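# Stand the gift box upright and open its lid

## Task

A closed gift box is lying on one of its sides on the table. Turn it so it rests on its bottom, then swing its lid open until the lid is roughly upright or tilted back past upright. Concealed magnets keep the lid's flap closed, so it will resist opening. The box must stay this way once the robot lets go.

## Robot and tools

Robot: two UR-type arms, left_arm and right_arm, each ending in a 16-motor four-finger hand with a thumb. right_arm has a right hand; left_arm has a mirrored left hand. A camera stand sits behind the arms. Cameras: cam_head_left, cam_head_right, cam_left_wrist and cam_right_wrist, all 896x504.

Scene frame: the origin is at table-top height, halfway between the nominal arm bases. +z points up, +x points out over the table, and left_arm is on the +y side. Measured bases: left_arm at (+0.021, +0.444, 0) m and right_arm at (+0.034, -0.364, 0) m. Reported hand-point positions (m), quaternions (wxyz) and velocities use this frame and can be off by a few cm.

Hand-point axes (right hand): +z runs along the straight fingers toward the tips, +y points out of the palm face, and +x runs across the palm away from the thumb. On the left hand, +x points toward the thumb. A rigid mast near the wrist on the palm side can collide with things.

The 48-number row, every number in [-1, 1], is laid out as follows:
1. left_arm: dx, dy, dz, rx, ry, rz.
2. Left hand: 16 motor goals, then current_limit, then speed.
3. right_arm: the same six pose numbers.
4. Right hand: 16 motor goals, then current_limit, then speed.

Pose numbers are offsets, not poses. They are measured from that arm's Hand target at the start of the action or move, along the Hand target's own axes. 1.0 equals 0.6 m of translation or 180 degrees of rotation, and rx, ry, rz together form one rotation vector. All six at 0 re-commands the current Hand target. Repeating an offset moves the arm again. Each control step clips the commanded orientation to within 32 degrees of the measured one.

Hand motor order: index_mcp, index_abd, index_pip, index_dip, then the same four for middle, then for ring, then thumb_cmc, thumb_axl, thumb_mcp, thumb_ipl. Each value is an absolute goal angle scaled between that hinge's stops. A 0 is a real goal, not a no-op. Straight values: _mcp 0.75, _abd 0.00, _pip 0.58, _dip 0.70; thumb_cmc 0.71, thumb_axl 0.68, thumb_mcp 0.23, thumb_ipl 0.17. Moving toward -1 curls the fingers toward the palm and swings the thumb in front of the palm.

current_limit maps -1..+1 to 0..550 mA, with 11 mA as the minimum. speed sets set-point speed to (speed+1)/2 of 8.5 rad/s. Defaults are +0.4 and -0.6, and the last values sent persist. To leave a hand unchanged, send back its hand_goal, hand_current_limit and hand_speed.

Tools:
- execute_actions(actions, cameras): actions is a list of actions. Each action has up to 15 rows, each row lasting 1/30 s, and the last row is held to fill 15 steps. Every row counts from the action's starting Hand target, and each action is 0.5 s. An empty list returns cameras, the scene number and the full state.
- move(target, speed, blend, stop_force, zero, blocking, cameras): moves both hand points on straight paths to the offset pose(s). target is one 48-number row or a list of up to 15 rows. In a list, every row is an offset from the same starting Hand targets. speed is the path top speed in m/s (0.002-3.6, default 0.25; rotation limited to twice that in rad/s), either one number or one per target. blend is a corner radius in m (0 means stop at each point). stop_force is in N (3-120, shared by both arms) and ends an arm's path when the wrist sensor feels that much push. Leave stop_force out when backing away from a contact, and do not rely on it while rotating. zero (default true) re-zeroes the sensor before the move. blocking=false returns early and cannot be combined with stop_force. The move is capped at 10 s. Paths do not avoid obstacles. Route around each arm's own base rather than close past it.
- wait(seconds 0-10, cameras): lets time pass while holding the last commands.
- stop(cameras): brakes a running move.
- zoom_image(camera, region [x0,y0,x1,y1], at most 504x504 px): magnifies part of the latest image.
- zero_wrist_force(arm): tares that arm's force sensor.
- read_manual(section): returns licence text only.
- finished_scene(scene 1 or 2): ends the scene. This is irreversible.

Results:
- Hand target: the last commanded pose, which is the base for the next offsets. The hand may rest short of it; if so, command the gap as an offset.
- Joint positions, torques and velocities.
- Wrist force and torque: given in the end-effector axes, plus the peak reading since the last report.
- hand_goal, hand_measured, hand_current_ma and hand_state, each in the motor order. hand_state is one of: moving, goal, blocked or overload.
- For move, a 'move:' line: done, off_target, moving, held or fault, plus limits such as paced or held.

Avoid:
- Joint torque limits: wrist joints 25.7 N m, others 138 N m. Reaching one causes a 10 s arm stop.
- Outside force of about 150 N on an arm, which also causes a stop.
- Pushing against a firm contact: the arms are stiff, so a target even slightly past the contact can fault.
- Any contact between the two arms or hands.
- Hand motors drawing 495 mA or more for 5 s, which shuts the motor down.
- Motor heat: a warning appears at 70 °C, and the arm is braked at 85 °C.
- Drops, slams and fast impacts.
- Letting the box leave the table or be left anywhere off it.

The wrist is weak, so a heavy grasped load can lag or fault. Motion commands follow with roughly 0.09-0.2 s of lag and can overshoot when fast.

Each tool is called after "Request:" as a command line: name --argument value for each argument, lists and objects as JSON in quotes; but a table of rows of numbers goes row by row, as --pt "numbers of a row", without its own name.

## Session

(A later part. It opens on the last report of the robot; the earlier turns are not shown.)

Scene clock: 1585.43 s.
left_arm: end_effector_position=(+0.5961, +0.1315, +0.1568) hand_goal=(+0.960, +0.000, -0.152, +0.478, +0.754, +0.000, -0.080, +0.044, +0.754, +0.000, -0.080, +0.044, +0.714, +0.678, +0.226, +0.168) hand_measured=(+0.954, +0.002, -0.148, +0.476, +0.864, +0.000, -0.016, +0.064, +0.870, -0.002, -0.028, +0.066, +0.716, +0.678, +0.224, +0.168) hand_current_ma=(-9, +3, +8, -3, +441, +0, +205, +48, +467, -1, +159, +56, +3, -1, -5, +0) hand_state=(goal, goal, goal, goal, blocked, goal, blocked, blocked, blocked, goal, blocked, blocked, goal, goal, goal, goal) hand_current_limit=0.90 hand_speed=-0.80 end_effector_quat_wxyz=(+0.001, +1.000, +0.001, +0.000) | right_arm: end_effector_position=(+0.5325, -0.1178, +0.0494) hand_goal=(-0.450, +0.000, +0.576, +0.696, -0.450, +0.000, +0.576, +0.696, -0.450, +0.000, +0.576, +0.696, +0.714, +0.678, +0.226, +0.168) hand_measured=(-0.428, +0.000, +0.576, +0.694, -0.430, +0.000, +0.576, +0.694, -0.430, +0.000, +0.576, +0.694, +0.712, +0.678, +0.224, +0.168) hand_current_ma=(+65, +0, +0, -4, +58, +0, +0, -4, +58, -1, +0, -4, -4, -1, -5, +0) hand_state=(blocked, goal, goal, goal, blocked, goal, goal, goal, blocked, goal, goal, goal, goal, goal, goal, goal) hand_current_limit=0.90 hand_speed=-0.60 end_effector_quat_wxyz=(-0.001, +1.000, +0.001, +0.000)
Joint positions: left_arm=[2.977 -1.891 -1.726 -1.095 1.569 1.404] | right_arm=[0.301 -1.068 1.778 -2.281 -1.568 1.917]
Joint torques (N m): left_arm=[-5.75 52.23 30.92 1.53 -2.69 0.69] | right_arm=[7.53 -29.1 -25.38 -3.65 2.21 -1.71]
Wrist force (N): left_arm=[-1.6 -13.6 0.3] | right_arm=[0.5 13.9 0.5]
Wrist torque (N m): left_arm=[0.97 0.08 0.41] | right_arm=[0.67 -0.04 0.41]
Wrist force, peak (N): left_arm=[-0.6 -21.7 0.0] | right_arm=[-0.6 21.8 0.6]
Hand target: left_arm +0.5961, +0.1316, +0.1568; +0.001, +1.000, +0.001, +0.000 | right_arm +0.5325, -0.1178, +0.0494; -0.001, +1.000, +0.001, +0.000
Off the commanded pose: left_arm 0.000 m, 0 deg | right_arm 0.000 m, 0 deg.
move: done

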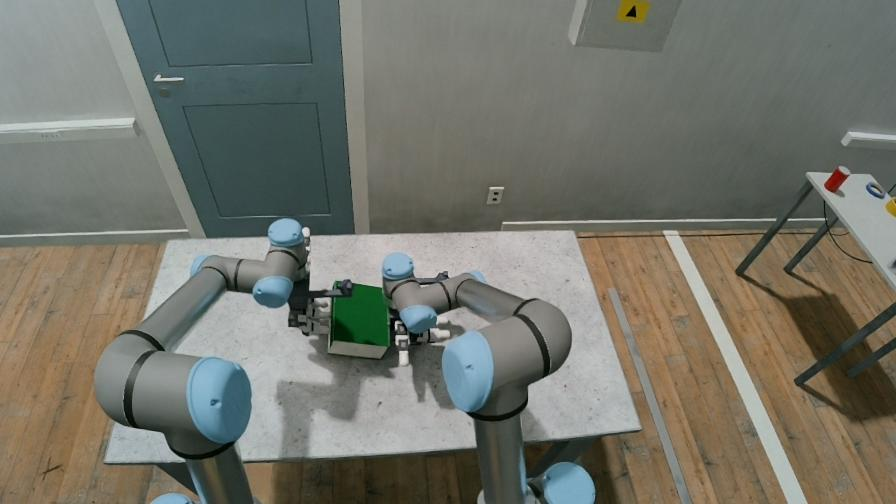

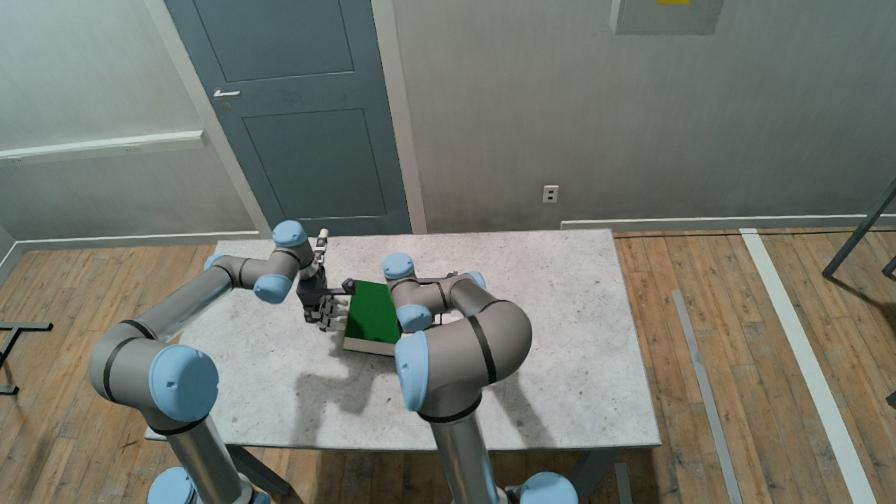

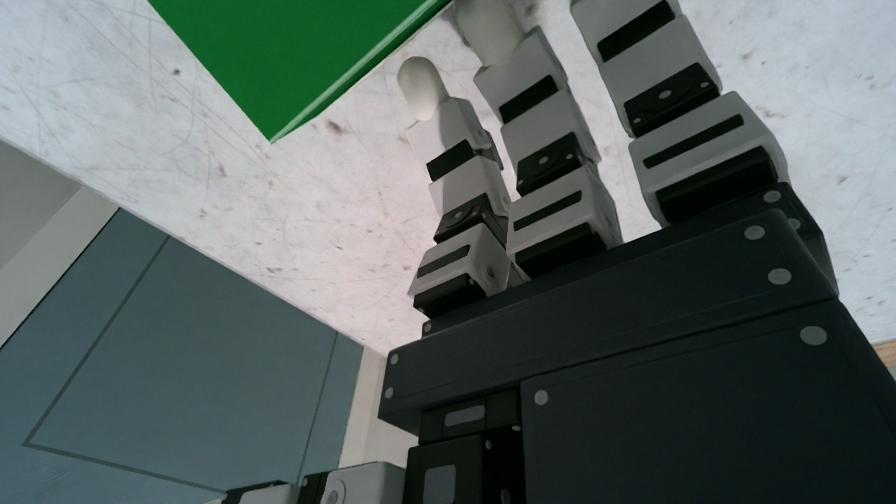

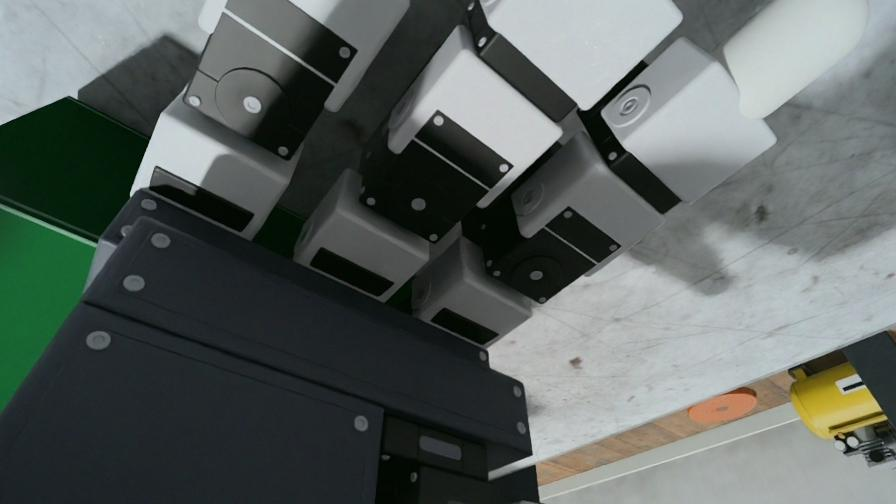

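Request:
move --target '[0,0,0,0,0,0,0.685,0,-0.01,0.478,0.754,0,-0.081,0.044,0.754,0,-0.081,0.044,0.714,0.678,0.226,0.168,0.9,-0.9,0,0,0,0,0,0,-0.45,0,0.576,0.696,-0.45,0,0.576,0.696,-0.45,0,0.576,0.696,0.714,0.678,0.226,0.168,0.9,-0.6]' --speed 0.015

Request:
move --target '[0,0,0,0,0,0,0.45,0,0.387,0.623,0.754,0,-0.081,0.044,0.754,0,-0.081,0.044,0.714,0.678,0.226,0.168,0.9,-0.9,0,0,0,0,0,0,-0.45,0,0.576,0.696,-0.45,0,0.576,0.696,-0.45,0,0.576,0.696,0.714,0.678,0.226,0.168,0.9,-0.6]' --speed 0.015 --cameras '["cam_head_left","cam_left_wrist"]'

Request:
zoom_image --camera "cam_left_wrist" --region '[240, 0, 640, 200]'

Request:
zoom_image --camera "cam_head_left" --region '[260, 240, 460, 400]'

Scene clock: 1602.90 s.
left_arm: end_effector_position=(+0.5962, +0.1316, +0.1568) hand_goal=(+0.686, +0.000, -0.010, +0.478, +0.754, +0.000, -0.080, +0.044, +0.754, +0.000, -0.080, +0.044, +0.714, +0.678, +0.226, +0.168) hand_measured=(+0.818, +0.002, +0.016, +0.488, +0.864, +0.000, -0.014, +0.072, +0.870, -0.002, -0.026, +0.070, +0.716, +0.678, +0.224, +0.168) hand_current_ma=(+522, +3, +65, +22, +441, +0, +216, +73, +467, -1, +164, +64, +3, -1, -5, +0) hand_state=(blocked, goal, blocked, goal, blocked, goal, blocked, blocked, blocked, goal, blocked, blocked, goal, goal, goal, goal) hand_current_limit=0.90 hand_speed=-0.90 end_effector_quat_wxyz=(+0.001, +1.000, +0.001, +0.000) | right_arm: end_effector_position=(+0.5325, -0.1178, +0.0494) hand_goal=(-0.450, +0.000, +0.576, +0.696, -0.450, +0.000, +0.576, +0.696, -0.450, +0.000, +0.576, +0.696, +0.714, +0.678, +0.226, +0.168) hand_measured=(-0.428, +0.000, +0.576, +0.694, -0.430, +0.000, +0.576, +0.694, -0.430, +0.000, +0.576, +0.694, +0.712, +0.678, +0.224, +0.168) hand_current_ma=(+65, +0, +0, -4, +58, +0, +0, -4, +58, -1, +0, -4, -4, -1, -5, +0) hand_state=(blocked, goal, goal, goal, blocked, goal, goal, goal, blocked, goal, goal, goal, goal, goal, goal, goal) hand_current_limit=0.90 hand_speed=-0.60 end_effector_quat_wxyz=(-0.001, +1.000, +0.001, +0.000)
Joint positions: left_arm=[2.977 -1.891 -1.726 -1.095 1.57 1.404] | right_arm=[0.301 -1.068 1.778 -2.281 -1.568 1.917]
Joint torques (N m): left_arm=[-6.34 48.04 29.84 2.2 -2.61 -0.86] | right_arm=[7.39 -31.7 -24.53 -3.68 2.27 -1.74]
Wrist force (N): left_arm=[-0.6 -9.9 0.8] | right_arm=[-0.6 10.6 0.3]
Wrist torque (N m): left_arm=[0.77 0.21 0.06] | right_arm=[0.61 -0.03 0.29]
Wrist force, peak (N): left_arm=[-1.8 -14.0 -0.1] | right_arm=[0.4 14.3 0.6]
Hand target: left_arm +0.5961, +0.1316, +0.1568; +0.001, +1.000, +0.001, +0.000 | right_arm +0.5325, -0.1178, +0.0494; -0.001, +1.000, +0.001, +0.000
Off the commanded pose: left_arm 0.000 m, 0 deg | right_arm 0.000 m, 0 deg.
move: done

Scene clock: 1604.27 s.
left_arm: end_effector_position=(+0.5961, +0.1315, +0.1568) hand_goal=(+0.450, +0.000, +0.388, +0.624, +0.754, +0.000, -0.080, +0.044, +0.754, +0.000, -0.080, +0.044, +0.714, +0.678, +0.226, +0.168) hand_measured=(+0.534, -0.008, +0.406, +0.638, +0.812, +0.000, -0.036, +0.064, +0.818, +0.002, -0.046, +0.062, +0.716, +0.678, +0.224, +0.168) hand_current_ma=(+314, -13, +41, +28, +194, +0, +126, +48, +221, +1, +93, +43, +3, -1, -5, +0) hand_state=(blocked, goal, goal, goal, blocked, goal, blocked, blocked, blocked, goal, blocked, goal, goal, goal, goal, goal) hand_current_limit=0.90 hand_speed=-0.90 end_effector_quat_wxyz=(+0.001, +1.000, +0.001, +0.000) | right_arm: end_effector_position=(+0.5325, -0.1178, +0.0494) hand_goal=(-0.450, +0.000, +0.576, +0.696, -0.450, +0.000, +0.576, +0.696, -0.450, +0.000, +0.576, +0.696, +0.714, +0.678, +0.226, +0.168) hand_measured=(-0.428, +0.000, +0.576, +0.694, -0.430, +0.000, +0.576, +0.694, -0.430, +0.000, +0.576, +0.694, +0.712, +0.678, +0.224, +0.168) hand_current_ma=(+65, +0, +0, -4, +57, +0, +0, -4, +58, -1, +0, -4, -4, -1, -5, +0) hand_state=(blocked, goal, goal, goal, blocked, goal, goal, goal, blocked, goal, goal, goal, goal, goal, goal, goal) hand_current_limit=0.90 hand_speed=-0.60 end_effector_quat_wxyz=(-0.001, +1.000, +0.001, +0.000)
Joint positions: left_arm=[2.977 -1.891 -1.726 -1.095 1.57 1.404] | right_arm=[0.301 -1.068 1.778 -2.281 -1.568 1.917]
Joint torques (N m): left_arm=[-3.11 46.62 23.78 3.49 -0.58 0.06] | right_arm=[2.45 -32.17 -23.54 -3.66 2.26 1.74]
Wrist force (N): left_arm=[-1.6 -5.2 -0.7] | right_arm=[0.4 4.9 -2.1]
Wrist torque (N m): left_arm=[0.53 0.10 -0.07] | right_arm=[0.62 0.12 0.30]
Wrist force, peak (N): left_arm=[-0.7 -9.7 0.6] | right_arm=[-0.6 10.1 0.2]
Hand target: left_arm +0.5961, +0.1316, +0.1568; +0.001, +1.000, +0.001, +0.000 | right_arm +0.5325, -0.1178, +0.0494; -0.001, +1.000, +0.001, +0.000
Off the commanded pose: left_arm 0.000 m, 0 deg | right_arm 0.000 m, 0 deg.
move: done
Images, in order (width x height): cam_head_left 896x504, cam_left_wrist 896x504.

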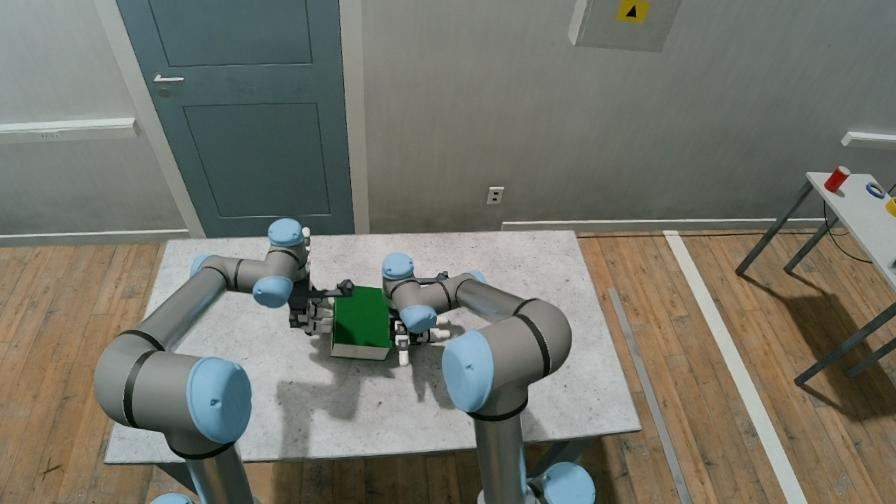

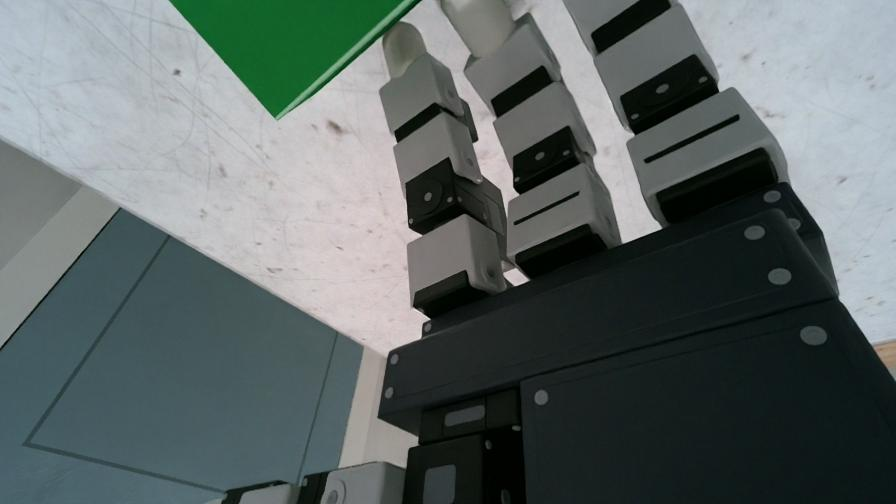

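Scaled by 1.260 from the camera's 896x504 image, which has a finer 1280x720 frame.

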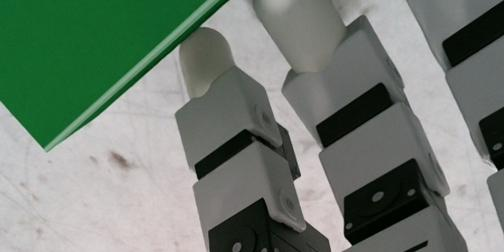

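Scaled by 2.520 from the camera's 896x504 image, which has a finer 1280x720 frame.

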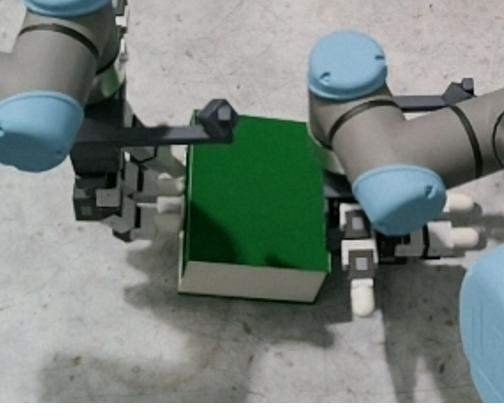

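Request:
execute_actions --actions '[]'

Scene clock: 1634.83 s.
left_arm: end_effector_position=(+0.5961, +0.1315, +0.1568) hand_goal=(+0.450, +0.000, +0.388, +0.624, +0.754, +0.000, -0.080, +0.044, +0.754, +0.000, -0.080, +0.044, +0.714, +0.678, +0.226, +0.168) hand_measured=(+0.534, -0.008, +0.406, +0.638, +0.812, +0.000, -0.036, +0.064, +0.818, +0.002, -0.046, +0.062, +0.716, +0.678, +0.224, +0.168) hand_current_ma=(+314, -13, +41, +28, +194, +0, +126, +48, +221, +1, +93, +43, +3, -1, -5, +0) hand_state=(blocked, goal, goal, goal, blocked, goal, blocked, blocked, blocked, goal, blocked, goal, goal, goal, goal, goal) hand_current_limit=0.90 hand_speed=-0.90 end_effector_quat_wxyz=(+0.001, +1.000, +0.001, +0.000) | right_arm: end_effector_position=(+0.5325, -0.1178, +0.0494) hand_goal=(-0.450, +0.000, +0.576, +0.696, -0.450, +0.000, +0.576, +0.696, -0.450, +0.000, +0.576, +0.696, +0.714, +0.678, +0.226, +0.168) hand_measured=(-0.428, +0.000, +0.576, +0.694, -0.430, +0.000, +0.576, +0.694, -0.430, +0.000, +0.576, +0.694, +0.712, +0.678, +0.224, +0.168) hand_current_ma=(+65, +0, +0, -4, +57, +0, +0, -4, +58, -1, +0, -4, -4, -1, -5, +0) hand_state=(blocked, goal, goal, goal, blocked, goal, goal, goal, blocked, goal, goal, goal, goal, goal, goal, goal) hand_current_limit=0.90 hand_speed=-0.60 end_effector_quat_wxyz=(-0.001, +1.000, +0.001, +0.000)
Joint positions: left_arm=[2.977 -1.891 -1.726 -1.095 1.57 1.404] | right_arm=[0.301 -1.068 1.778 -2.281 -1.568 1.917]
Joint velocities: within noise
Joint torques (N m): left_arm=[2.16 44.48 9.95 5.35 -0.67 1.71] | right_arm=[1.46 -34.08 -23.43 -3.66 2.31 1.88]
Motor temperatures (°C): left_arm=[24 29 25 30 34 28] | right_arm=[25 29 24 27 30 30]
Wrist force (N): left_arm=[-1.5 -5.2 -0.4] | right_arm=[0.3 4.5 -2.2]
Wrist torque (N m): left_arm=[0.51 0.09 -0.06] | right_arm=[0.57 0.14 0.28]
Wrist force, peak (N): left_arm=[-1.4 -5.4 -0.5] | right_arm=[0.3 4.9 -2.2]
Hand target: left_arm +0.5961, +0.1316, +0.1568; +0.001, +1.000, +0.001, +0.000 | right_arm +0.5325, -0.1178, +0.0494; -0.001, +1.000, +0.001, +0.000
Off the commanded pose: left_arm 0.000 m, 0 deg | right_arm 0.000 m, 0 deg.

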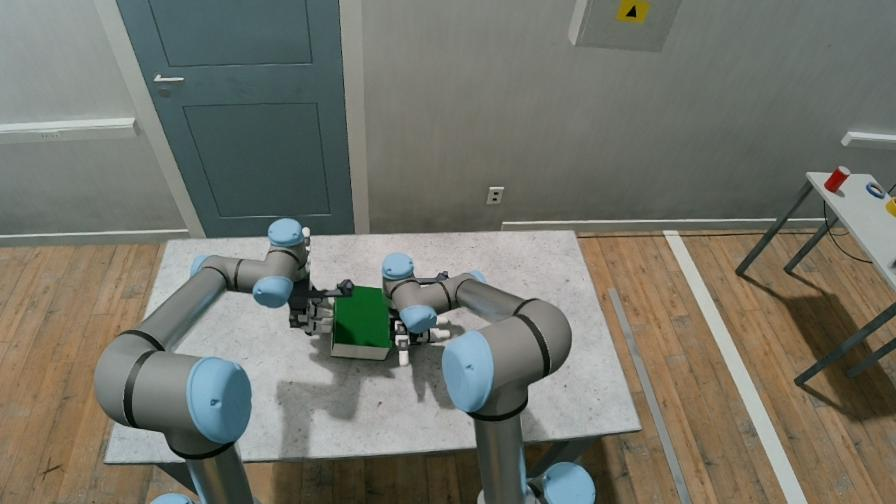

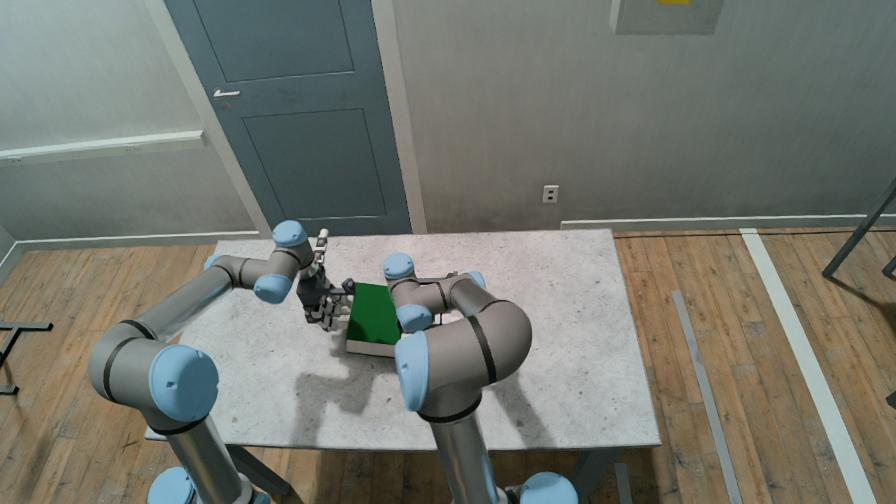

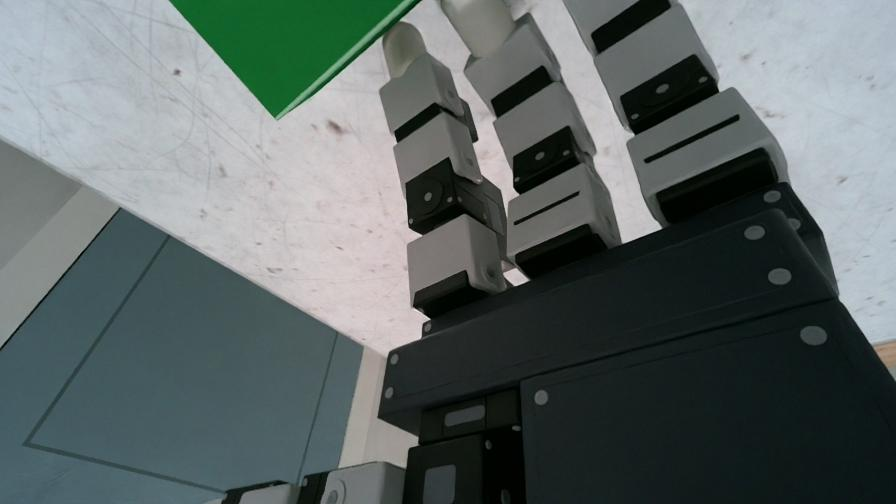

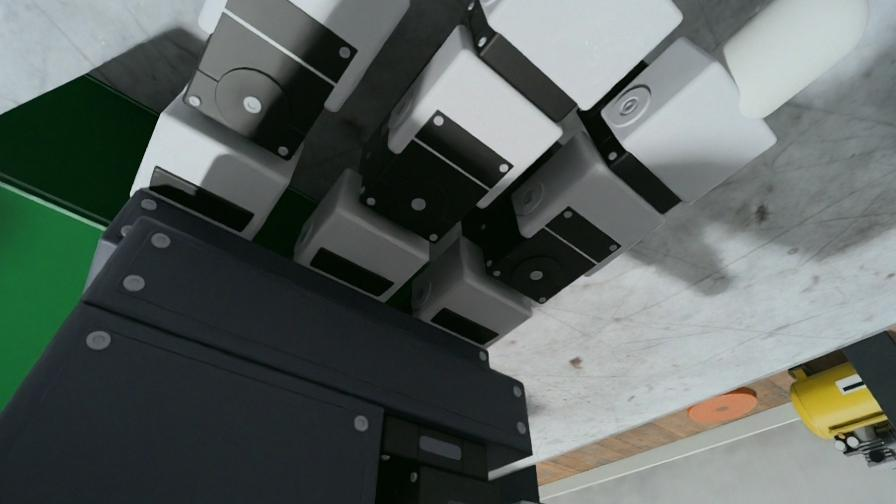

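Request:
zoom_image --camera "cam_left_wrist" --region '[160, 0, 560, 225]'

Request:
zoom_image --camera "cam_head_left" --region '[280, 260, 460, 380]'

Request:
zoom_image --camera "cam_right_wrist" --region '[0, 0, 450, 300]'

Scaled by 1.260 from the camera's 896x504 image, which has a finer 1280x720 frame.

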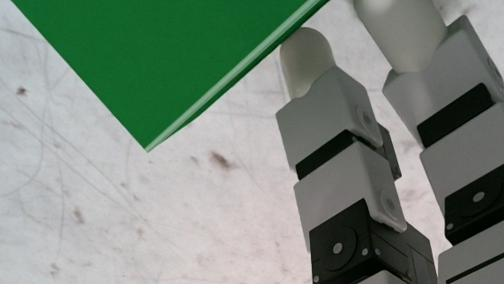

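Scaled by 2.800 from the camera's 896x504 image, which has a finer 1280x720 frame.

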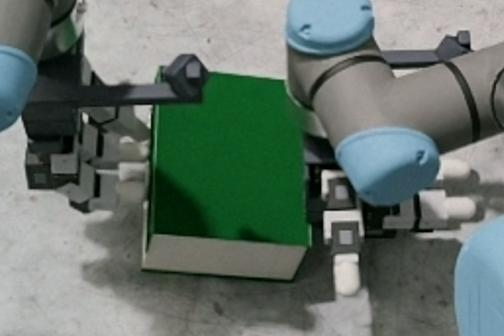

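Scaled by 1.120 from the camera's 896x504 image, which has a finer 1280x720 frame.

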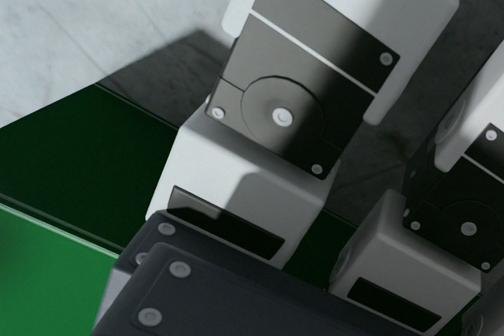

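Request:
zoom_image --camera "cam_head_left" --region '[315, 320, 365, 365]'

Request:
zoom_image --camera "cam_head_right" --region '[310, 270, 410, 370]'

Scaled by 10.080 from the camera's 896x504 image, which has a finer 1280x720 frame.

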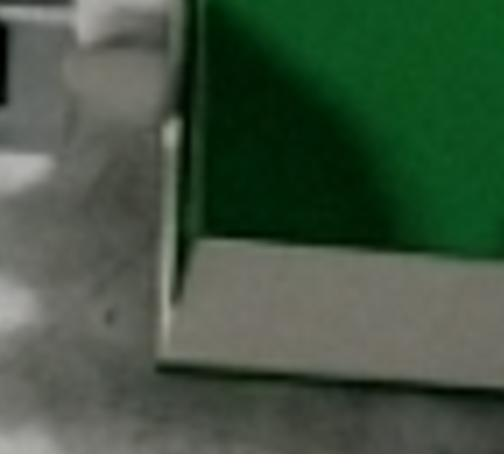

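Scaled by 5.040 from the camera's 896x504 image, which has a finer 1280x720 frame.

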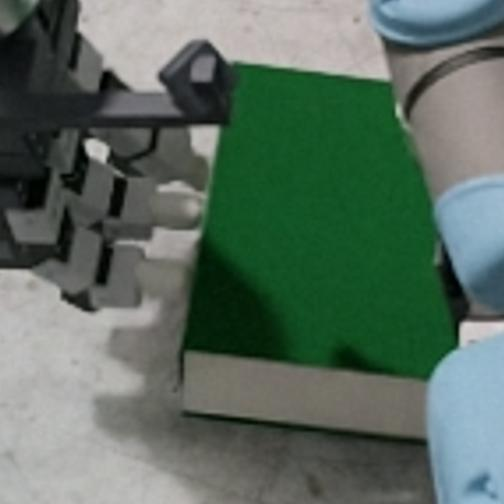

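Request:
move --pt "0 0 0.05 0 0 0 0.45 0 0.388 0.624 0.754 0 -0.08 0.044 0.754 0 -0.08 0.044 0.714 0.678 0.226 0.168 0.9 -0.9 0 0 0 0 0 0 -0.45 0 0.576 0.696 -0.45 0 0.576 0.696 -0.45 0 0.576 0.696 0.714 0.678 0.226 0.168 0.9 -0.6" --speed 0.02 --stop_force 8 --cameras '["cam_left_wrist","cam_head_left"]'

Scene clock: 1745.70 s.
left_arm: end_effector_position=(+0.5961, +0.1315, +0.1268) hand_goal=(+0.450, +0.000, +0.388, +0.624, +0.754, +0.000, -0.080, +0.044, +0.754, +0.000, -0.080, +0.044, +0.714, +0.678, +0.226, +0.168) hand_measured=(+0.496, -0.010, +0.406, +0.638, +0.812, +0.000, -0.060, +0.038, +0.818, +0.000, -0.070, +0.038, +0.716, +0.678, +0.224, +0.168) hand_current_ma=(+146, -15, +42, +28, +194, +0, +46, -9, +221, +0, +19, -8, +3, -1, -5, +0) hand_state=(blocked, goal, goal, goal, blocked, goal, goal, goal, blocked, goal, goal, goal, goal, goal, goal, goal) hand_current_limit=0.90 hand_speed=-0.90 end_effector_quat_wxyz=(+0.001, +1.000, +0.001, +0.000) | right_arm: end_effector_position=(+0.5325, -0.1178, +0.0494) hand_goal=(-0.450, +0.000, +0.576, +0.696, -0.450, +0.000, +0.576, +0.696, -0.450, +0.000, +0.576, +0.696, +0.714, +0.678, +0.226, +0.168) hand_measured=(-0.428, +0.000, +0.576, +0.694, -0.430, +0.000, +0.576, +0.694, -0.430, +0.000, +0.576, +0.694, +0.712, +0.678, +0.224, +0.168) hand_current_ma=(+65, +0, +0, -4, +57, +0, +0, -4, +58, -1, +0, -4, -4, -1, -5, +0) hand_state=(blocked, goal, goal, goal, blocked, goal, goal, goal, blocked, goal, goal, goal, goal, goal, goal, goal) hand_current_limit=0.90 hand_speed=-0.60 end_effector_quat_wxyz=(-0.001, +1.000, +0.001, +0.000)
Joint positions: left_arm=[2.977 -1.926 -1.764 -1.022 1.57 1.404] | right_arm=[0.301 -1.068 1.778 -2.281 -1.568 1.917]
Joint torques (N m): left_arm=[-9.4 24.24 7.27 5.71 -3.97 -1.25] | right_arm=[1.11 -35.84 -18.97 1.05 0.65 1.77]
Wrist force (N): left_arm=[-2.3 -7.7 -2.9] | right_arm=[0.9 -0.1 -21.7]
Wrist torque (N m): left_arm=[0.62 -0.14 0.12] | right_arm=[2.54 0.10 0.33]
Wrist force, peak (N): left_arm=[-1.8 -10.3 -3.2] | right_arm=[1.2 -0.4 -21.8]
Hand target: left_arm +0.5961, +0.1315, +0.1268; +0.001, +1.000, +0.001, +0.000 | right_arm +0.5325, -0.1178, +0.0494; -0.001, +1.000, +0.001, +0.000
Off the commanded pose: left_arm 0.000 m, 0 deg | right_arm 0.000 m, 0 deg.
move: done
Images, in order (width x height): cam_head_left 896x504, cam_left_wrist 896x504.

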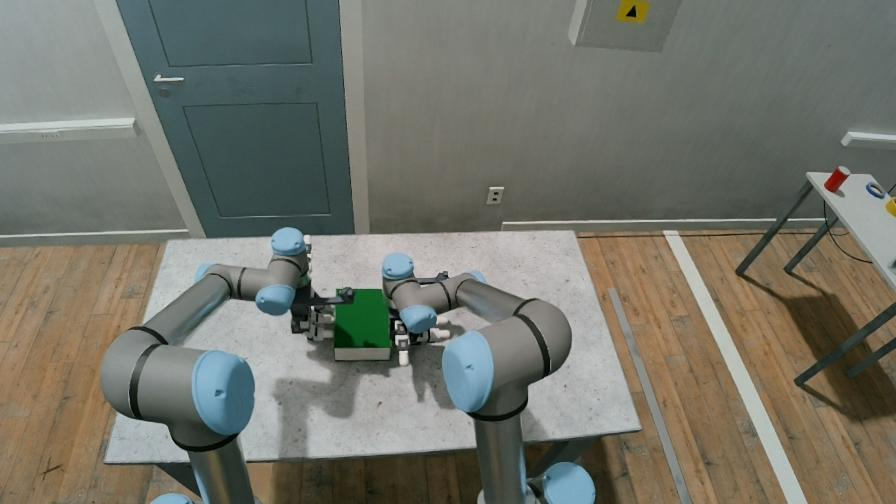

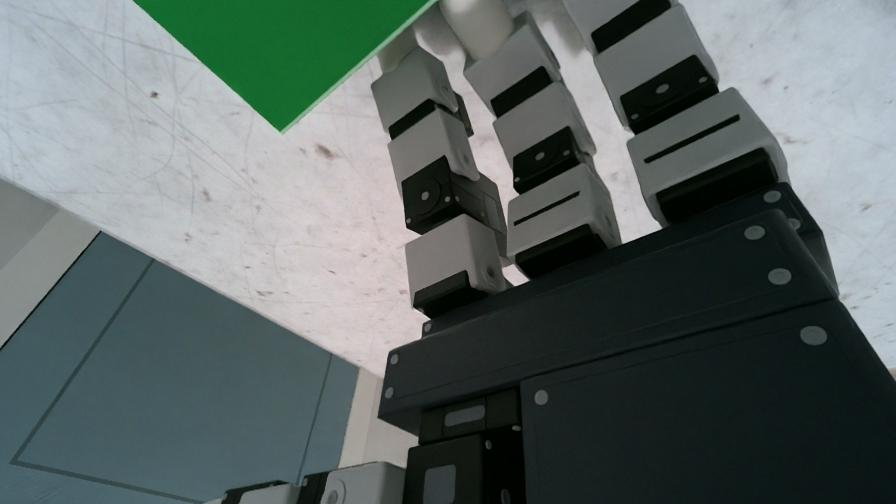

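Request:
move --pt "0 -0.13 0 0 0 0 0.754 0 -0.08 0.044 0.754 0 -0.08 0.044 0.754 0 -0.08 0.044 0.714 0.678 0.226 0.168 0.9 -0.8 0 0 0 0 0 0 -0.45 0 0.576 0.696 -0.45 0 0.576 0.696 -0.45 0 0.576 0.696 0.714 0.678 0.226 0.168 0.9 -0.6" --speed 0.06

Request:
move --pt "-0.01 -0.32 -0.08 -0.4167 0 0 0.754 0 0.577 0.696 0.754 0 0.577 0.696 0.754 0 0.577 0.696 0.714 0.678 0.226 0.168 0.9 -0.6 0 0 0 0 0 0 -0.45 0 0.576 0.696 -0.45 0 0.576 0.696 -0.45 0 0.576 0.696 0.714 0.678 0.226 0.168 0.9 -0.6" --speed 0.2 --cameras '["all"]'

Scene clock: 1763.77 s.
left_arm: end_effector_position=(+0.5961, +0.2094, +0.1267) hand_goal=(+0.754, +0.000, -0.080, +0.044, +0.754, +0.000, -0.080, +0.044, +0.754, +0.000, -0.080, +0.044, +0.714, +0.678, +0.226, +0.168) hand_measured=(+0.752, -0.004, -0.074, +0.048, +0.758, +0.000, -0.074, +0.044, +0.758, +0.000, -0.074, +0.044, +0.716, +0.678, +0.224, +0.168) hand_current_ma=(-2, -5, +9, +5, +6, +0, +12, +0, +7, +0, +9, +0, +3, -1, -5, +0) hand_state=(goal, goal, goal, goal, goal, goal, goal, goal, goal, goal, goal, goal, goal, goal, goal, goal) hand_current_limit=0.90 hand_speed=-0.80 end_effector_quat_wxyz=(+0.001, +1.000, +0.001, +0.000) | right_arm: end_effector_position=(+0.5325, -0.1178, +0.0494) hand_goal=(-0.450, +0.000, +0.576, +0.696, -0.450, +0.000, +0.576, +0.696, -0.450, +0.000, +0.576, +0.696, +0.714, +0.678, +0.226, +0.168) hand_measured=(-0.428, +0.000, +0.576, +0.694, -0.430, +0.000, +0.576, +0.694, -0.430, +0.000, +0.576, +0.694, +0.712, +0.678, +0.224, +0.168) hand_current_ma=(+65, +0, +0, -4, +57, +0, +0, -4, +58, -1, +0, -4, -4, -1, -5, +0) hand_state=(blocked, goal, goal, goal, blocked, goal, goal, goal, blocked, goal, goal, goal, goal, goal, goal, goal) hand_current_limit=0.90 hand_speed=-0.60 end_effector_quat_wxyz=(-0.001, +1.000, +0.001, +0.000)
Joint positions: left_arm=[3.113 -1.873 -1.839 -1 1.57 1.54] | right_arm=[0.301 -1.068 1.778 -2.281 -1.568 1.917]
Joint torques (N m): left_arm=[6.98 49.42 7.84 5.11 -1.39 1.64] | right_arm=[0.71 -31.72 -7.16 1.2 -2.28 1.66]
Wrist force (N): left_arm=[0.1 0.1 -0.8] | right_arm=[1.2 -1.0 -21.3]
Wrist torque (N m): left_arm=[0.11 -0.05 -0.18] | right_arm=[2.47 0.09 0.29]
Wrist force, peak (N): left_arm=[-2.2 -8.1 -3.0] | right_arm=[0.3 2.7 -21.8]
Hand target: left_arm +0.5961, +0.2095, +0.1267; +0.001, +1.000, +0.001, +0.000 | right_arm +0.5325, -0.1178, +0.0494; -0.001, +1.000, +0.001, +0.000
Off the commanded pose: left_arm 0.000 m, 0 deg | right_arm 0.000 m, 0 deg.
move: done

Scene clock: 1767.83 s.
left_arm: end_effector_position=(+0.5898, +0.4016, +0.1745) hand_goal=(+0.754, +0.000, +0.578, +0.696, +0.754, +0.000, +0.578, +0.696, +0.754, +0.000, +0.578, +0.696, +0.714, +0.678, +0.226, +0.168) hand_measured=(+0.760, +0.002, +0.578, +0.694, +0.760, +0.004, +0.578, +0.694, +0.762, +0.004, +0.578, +0.694, +0.722, +0.678, +0.224, +0.168) hand_current_ma=(+12, +3, +0, -3, +12, +4, +0, -4, +15, +5, +0, -4, +13, -1, -5, +0) hand_state=(goal, goal, goal, goal, goal, goal, goal, goal, goal, goal, goal, goal, goal, goal, goal, goal) hand_current_limit=0.90 hand_speed=-0.60 end_effector_quat_wxyz=(+0.609, +0.793, +0.001, +0.000) | right_arm: end_effector_position=(+0.5325, -0.1178, +0.0494) hand_goal=(-0.450, +0.000, +0.576, +0.696, -0.450, +0.000, +0.576, +0.696, -0.450, +0.000, +0.576, +0.696, +0.714, +0.678, +0.226, +0.168) hand_measured=(-0.428, +0.000, +0.576, +0.694, -0.430, +0.000, +0.576, +0.694, -0.430, +0.000, +0.576, +0.694, +0.712, +0.678, +0.224, +0.168) hand_current_ma=(+65, +0, +0, -4, +57, +0, +0, -4, +58, -1, +0, -4, -4, -1, -5, +0) hand_state=(blocked, goal, goal, goal, blocked, goal, goal, goal, blocked, goal, goal, goal, goal, goal, goal, goal) hand_current_limit=0.90 hand_speed=-0.60 end_effector_quat_wxyz=(-0.001, +1.000, +0.001, +0.000)
Joint positions: left_arm=[3.727 -2.171 -1.737 -1.924 0.632 2.769] | right_arm=[0.301 -1.068 1.778 -2.281 -1.568 1.917]
Joint torques (N m): left_arm=[6.96 29.74 23.35 -1.88 1.17 1.62] | right_arm=[1.12 -28.26 -1.52 1.17 -2.37 1.68]
Wrist force (N): left_arm=[-0.9 1.1 0.2] | right_arm=[1.2 -1.0 -21.0]
Wrist torque (N m): left_arm=[0.14 0.13 -0.43] | right_arm=[2.45 0.09 0.28]
Wrist force, peak (N): left_arm=[0.1 2.4 -30.8] | right_arm=[1.3 -1.2 -21.5]
Hand target: left_arm +0.5898, +0.4016, +0.1745; +0.609, +0.793, +0.000, +0.000 | right_arm +0.5325, -0.1178, +0.0494; -0.001, +1.000, +0.001, +0.000
Off the commanded pose: left_arm 0.000 m, 0 deg | right_arm 0.000 m, 0 deg.
move: done

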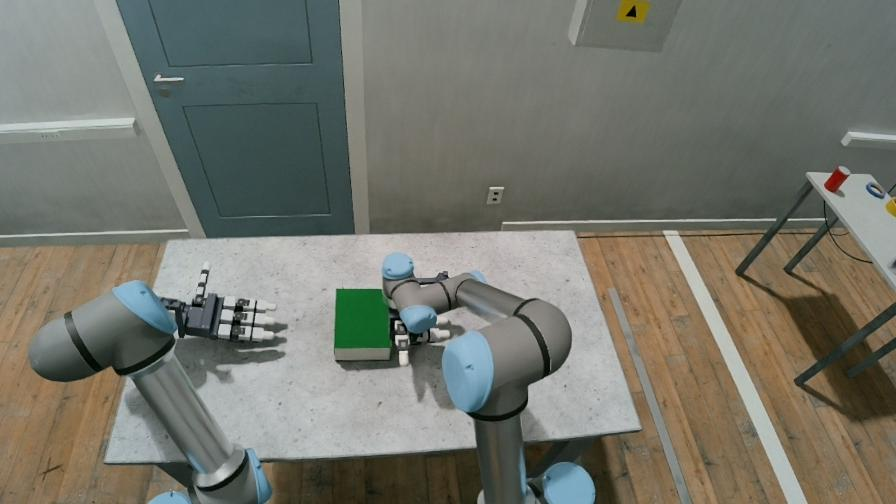

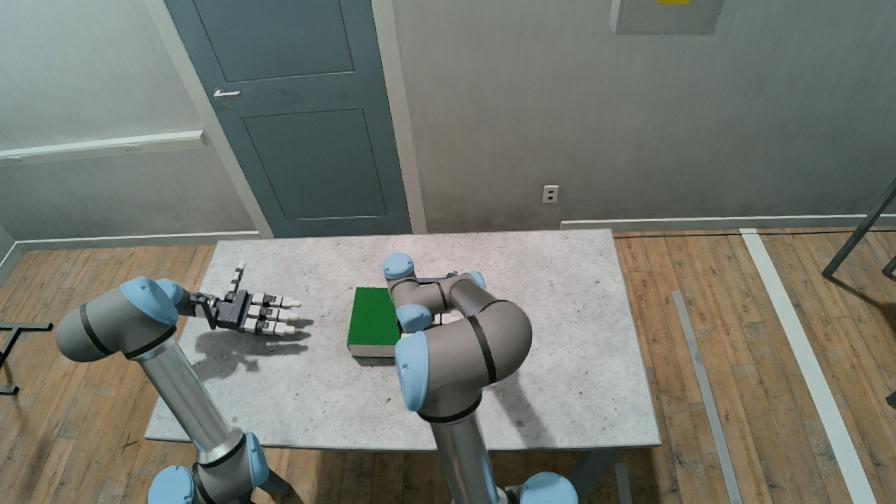

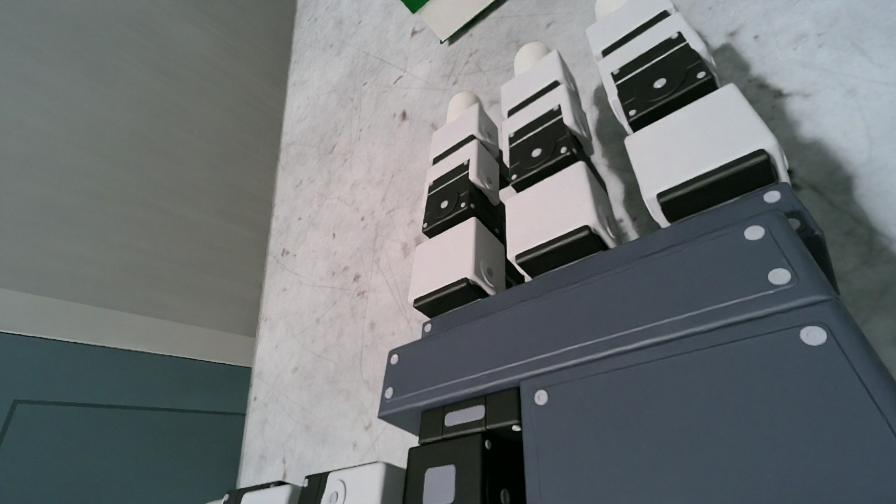

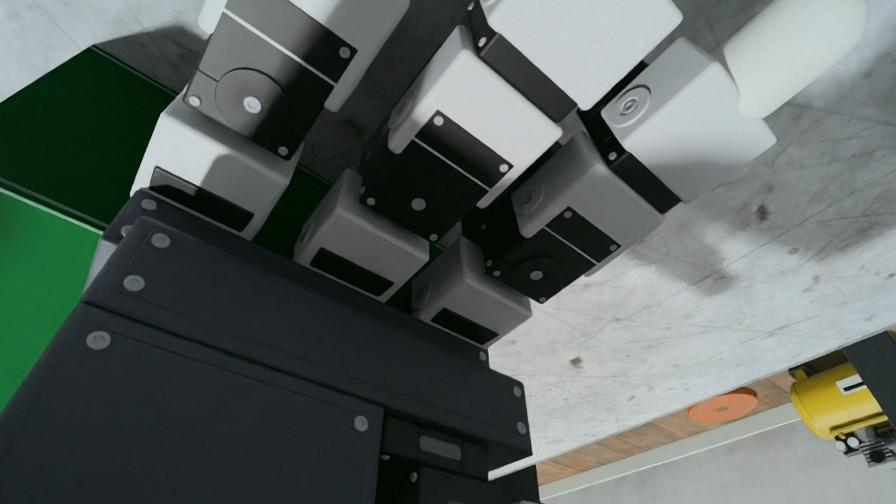

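Request:
move --pt "0 -0.0652 0.0175 0 0 0 0.754 0 0.577 0.696 0.973 0 0.387 0.362 0.973 0 0.387 0.362 0.714 0.678 0.226 0.168 0.9 -0.6 0 0 0 0 0 0 -0.45 0 0.576 0.696 -0.45 0 0.576 0.696 -0.45 0 0.576 0.696 0.714 0.678 0.226 0.168 0.9 -0.6" --speed 0.1

Request:
move --pt "0 0.0561 0.21 0 0 0 0.754 0 0.577 0.696 0.973 0 0.387 0.362 0.973 0 0.387 0.362 0.714 0.678 0.226 0.168 0.9 -0.6 0 0 0 0 0 0 -0.45 0 0.576 0.696 -0.45 0 0.576 0.696 -0.45 0 0.576 0.696 0.714 0.678 0.226 0.168 0.9 -0.6" --speed 0.02 --stop_force 12 --cameras '["all"]'

Scene clock: 1788.47 s.
left_arm: end_effector_position=(+0.5898, +0.4015, +0.1340) hand_goal=(+0.754, +0.000, +0.578, +0.696, +0.974, +0.000, +0.388, +0.362, +0.974, +0.000, +0.388, +0.362, +0.714, +0.678, +0.226, +0.168) hand_measured=(+0.760, +0.002, +0.578, +0.694, +0.936, +0.002, +0.394, +0.366, +0.934, +0.004, +0.394, +0.366, +0.722, +0.678, +0.224, +0.168) hand_current_ma=(+13, +3, +0, -3, -118, +4, +12, +6, -122, +4, +9, +6, +14, -1, -5, +0) hand_state=(goal, goal, goal, goal, blocked, goal, goal, goal, blocked, goal, goal, goal, goal, goal, goal, goal) hand_current_limit=0.90 hand_speed=-0.60 end_effector_quat_wxyz=(+0.609, +0.793, +0.000, +0.000) | right_arm: end_effector_position=(+0.5325, -0.1178, +0.0494) hand_goal=(-0.450, +0.000, +0.576, +0.696, -0.450, +0.000, +0.576, +0.696, -0.450, +0.000, +0.576, +0.696, +0.714, +0.678, +0.226, +0.168) hand_measured=(-0.428, +0.000, +0.576, +0.694, -0.430, +0.000, +0.576, +0.694, -0.430, +0.000, +0.576, +0.694, +0.712, +0.678, +0.224, +0.168) hand_current_ma=(+65, +0, +0, -4, +57, +0, +0, -4, +58, -1, +0, -4, -4, -1, -5, +0) hand_state=(blocked, goal, goal, goal, blocked, goal, goal, goal, blocked, goal, goal, goal, goal, goal, goal, goal) hand_current_limit=0.90 hand_speed=-0.60 end_effector_quat_wxyz=(-0.001, +1.000, +0.001, +0.000)
Joint positions: left_arm=[3.727 -2.241 -1.752 -1.84 0.632 2.769] | right_arm=[0.301 -1.068 1.778 -2.281 -1.568 1.917]
Joint torques (N m): left_arm=[-7.42 20.08 -3.29 4.52 -0.61 -0.65] | right_arm=[1.23 -25.49 -1.84 1.05 -2.19 1.65]
Wrist force (N): left_arm=[-0.8 25.0 -10.5] | right_arm=[1.2 -1.4 -21.1]
Wrist torque (N m): left_arm=[1.03 -0.37 -1.26] | right_arm=[2.42 0.10 0.28]
Wrist force, peak (N): left_arm=[-0.9 25.3 -10.4] | right_arm=[1.1 -1.2 -21.6]
Hand target: left_arm +0.5898, +0.4015, +0.1340; +0.609, +0.793, +0.000, +0.000 | right_arm +0.5325, -0.1178, +0.0494; -0.001, +1.000, +0.001, +0.000
Off the commanded pose: left_arm 0.000 m, 0 deg | right_arm 0.000 m, 0 deg.
move: done

Scene clock: 1796.00 s.
left_arm: end_effector_position=(+0.5900, +0.2711, +0.1340) hand_goal=(+0.754, +0.000, +0.578, +0.696, +0.974, +0.000, +0.388, +0.362, +0.974, +0.000, +0.388, +0.362, +0.714, +0.678, +0.226, +0.168) hand_measured=(+0.760, +0.002, +0.578, +0.694, +0.932, +0.002, +0.394, +0.366, +0.932, +0.004, +0.394, +0.366, +0.722, +0.678, +0.224, +0.168) hand_current_ma=(+13, +3, +0, -3, -129, +4, +12, +6, -131, +4, +9, +6, +14, -1, -5, +0) hand_state=(goal, goal, goal, goal, blocked, goal, goal, goal, blocked, goal, goal, goal, goal, goal, goal, goal) hand_current_limit=0.90 hand_speed=-0.60 end_effector_quat_wxyz=(+0.609, +0.793, +0.000, +0.000) | right_arm: end_effector_position=(+0.5325, -0.1178, +0.0494) hand_goal=(-0.450, +0.000, +0.576, +0.696, -0.450, +0.000, +0.576, +0.696, -0.450, +0.000, +0.576, +0.696, +0.714, +0.678, +0.226, +0.168) hand_measured=(-0.428, +0.000, +0.576, +0.694, -0.430, +0.000, +0.576, +0.694, -0.430, +0.000, +0.576, +0.694, +0.712, +0.678, +0.224, +0.168) hand_current_ma=(+65, +0, +0, -4, +57, +0, +0, -4, +58, -1, +0, -4, -4, -1, -5, +0) hand_state=(blocked, goal, goal, goal, blocked, goal, goal, goal, blocked, goal, goal, goal, goal, goal, goal, goal) hand_current_limit=0.90 hand_speed=-0.60 end_effector_quat_wxyz=(-0.001, +1.000, +0.001, +0.000)
Joint positions: left_arm=[3.516 -2.187 -1.901 -1.563 0.45 2.558] | right_arm=[0.301 -1.068 1.778 -2.281 -1.568 1.917]
Joint torques (N m): left_arm=[-6.46 48.85 -1.29 3.59 -1.29 -0.91] | right_arm=[1.64 -19.59 -1.55 1.16 -2.33 1.44]
Wrist force (N): left_arm=[-1.1 14.8 -5.8] | right_arm=[1.3 -1.0 -21.3]
Wrist torque (N m): left_arm=[0.65 -0.14 -0.85] | right_arm=[2.47 0.08 0.30]
Wrist force, peak (N): left_arm=[-0.6 26.7 -11.2] | right_arm=[1.2 -1.1 -21.6]
Hand target: left_arm +0.5900, +0.2711, +0.1340; +0.609, +0.793, +0.000, +0.000 | right_arm +0.5325, -0.1178, +0.0494; -0.001, +1.000, +0.001, +0.000
Off the commanded pose: left_arm 0.000 m, 0 deg | right_arm 0.000 m, 0 deg.
move: done

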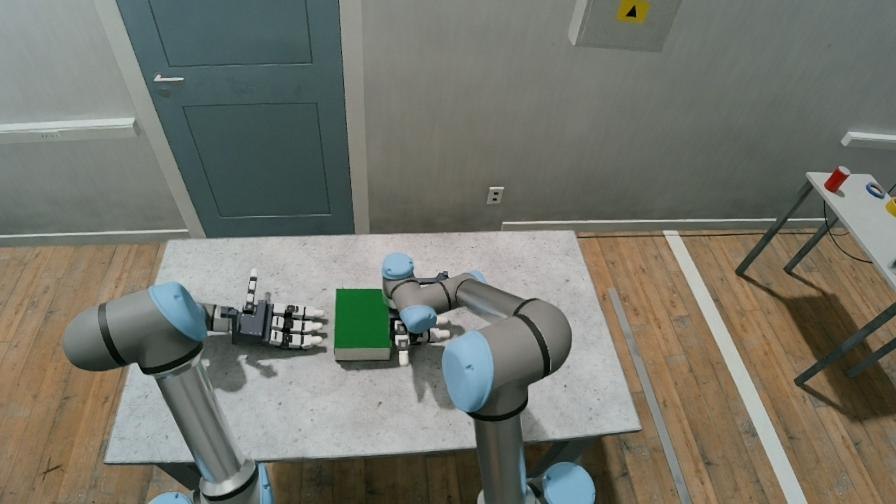

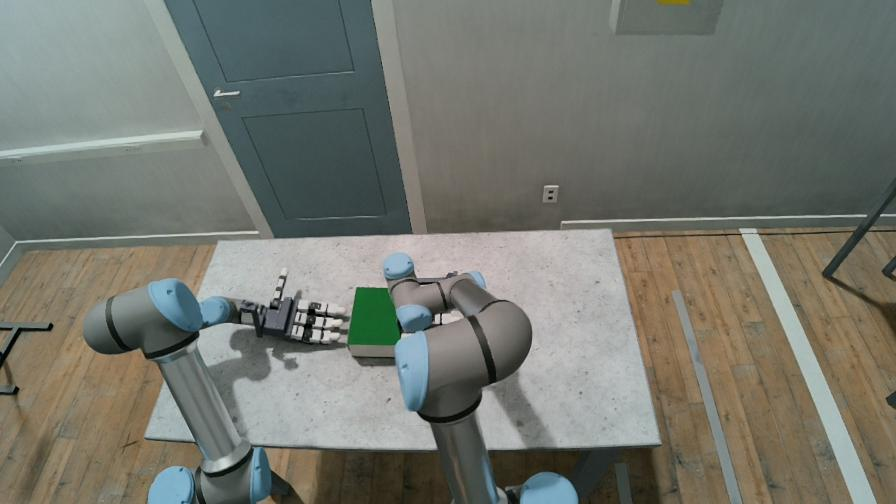

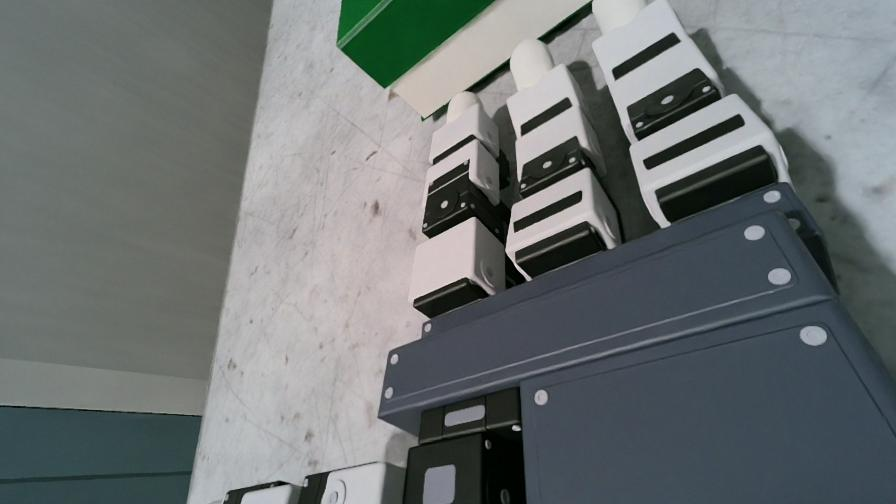

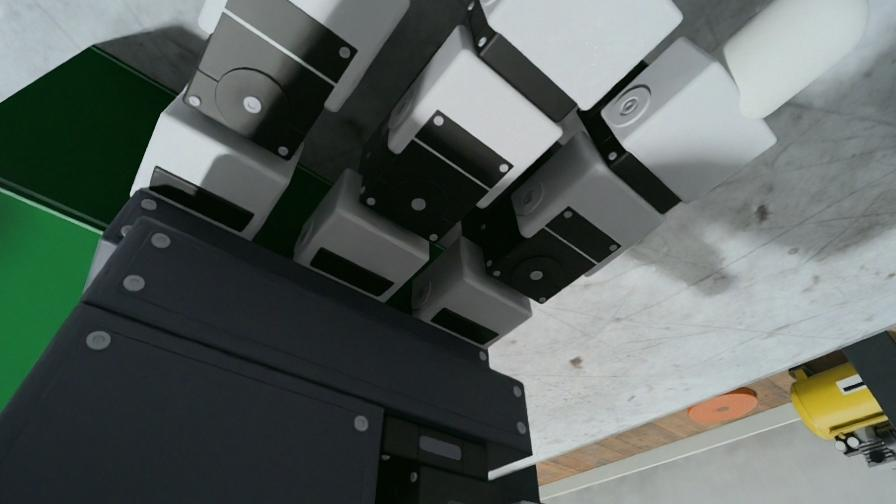

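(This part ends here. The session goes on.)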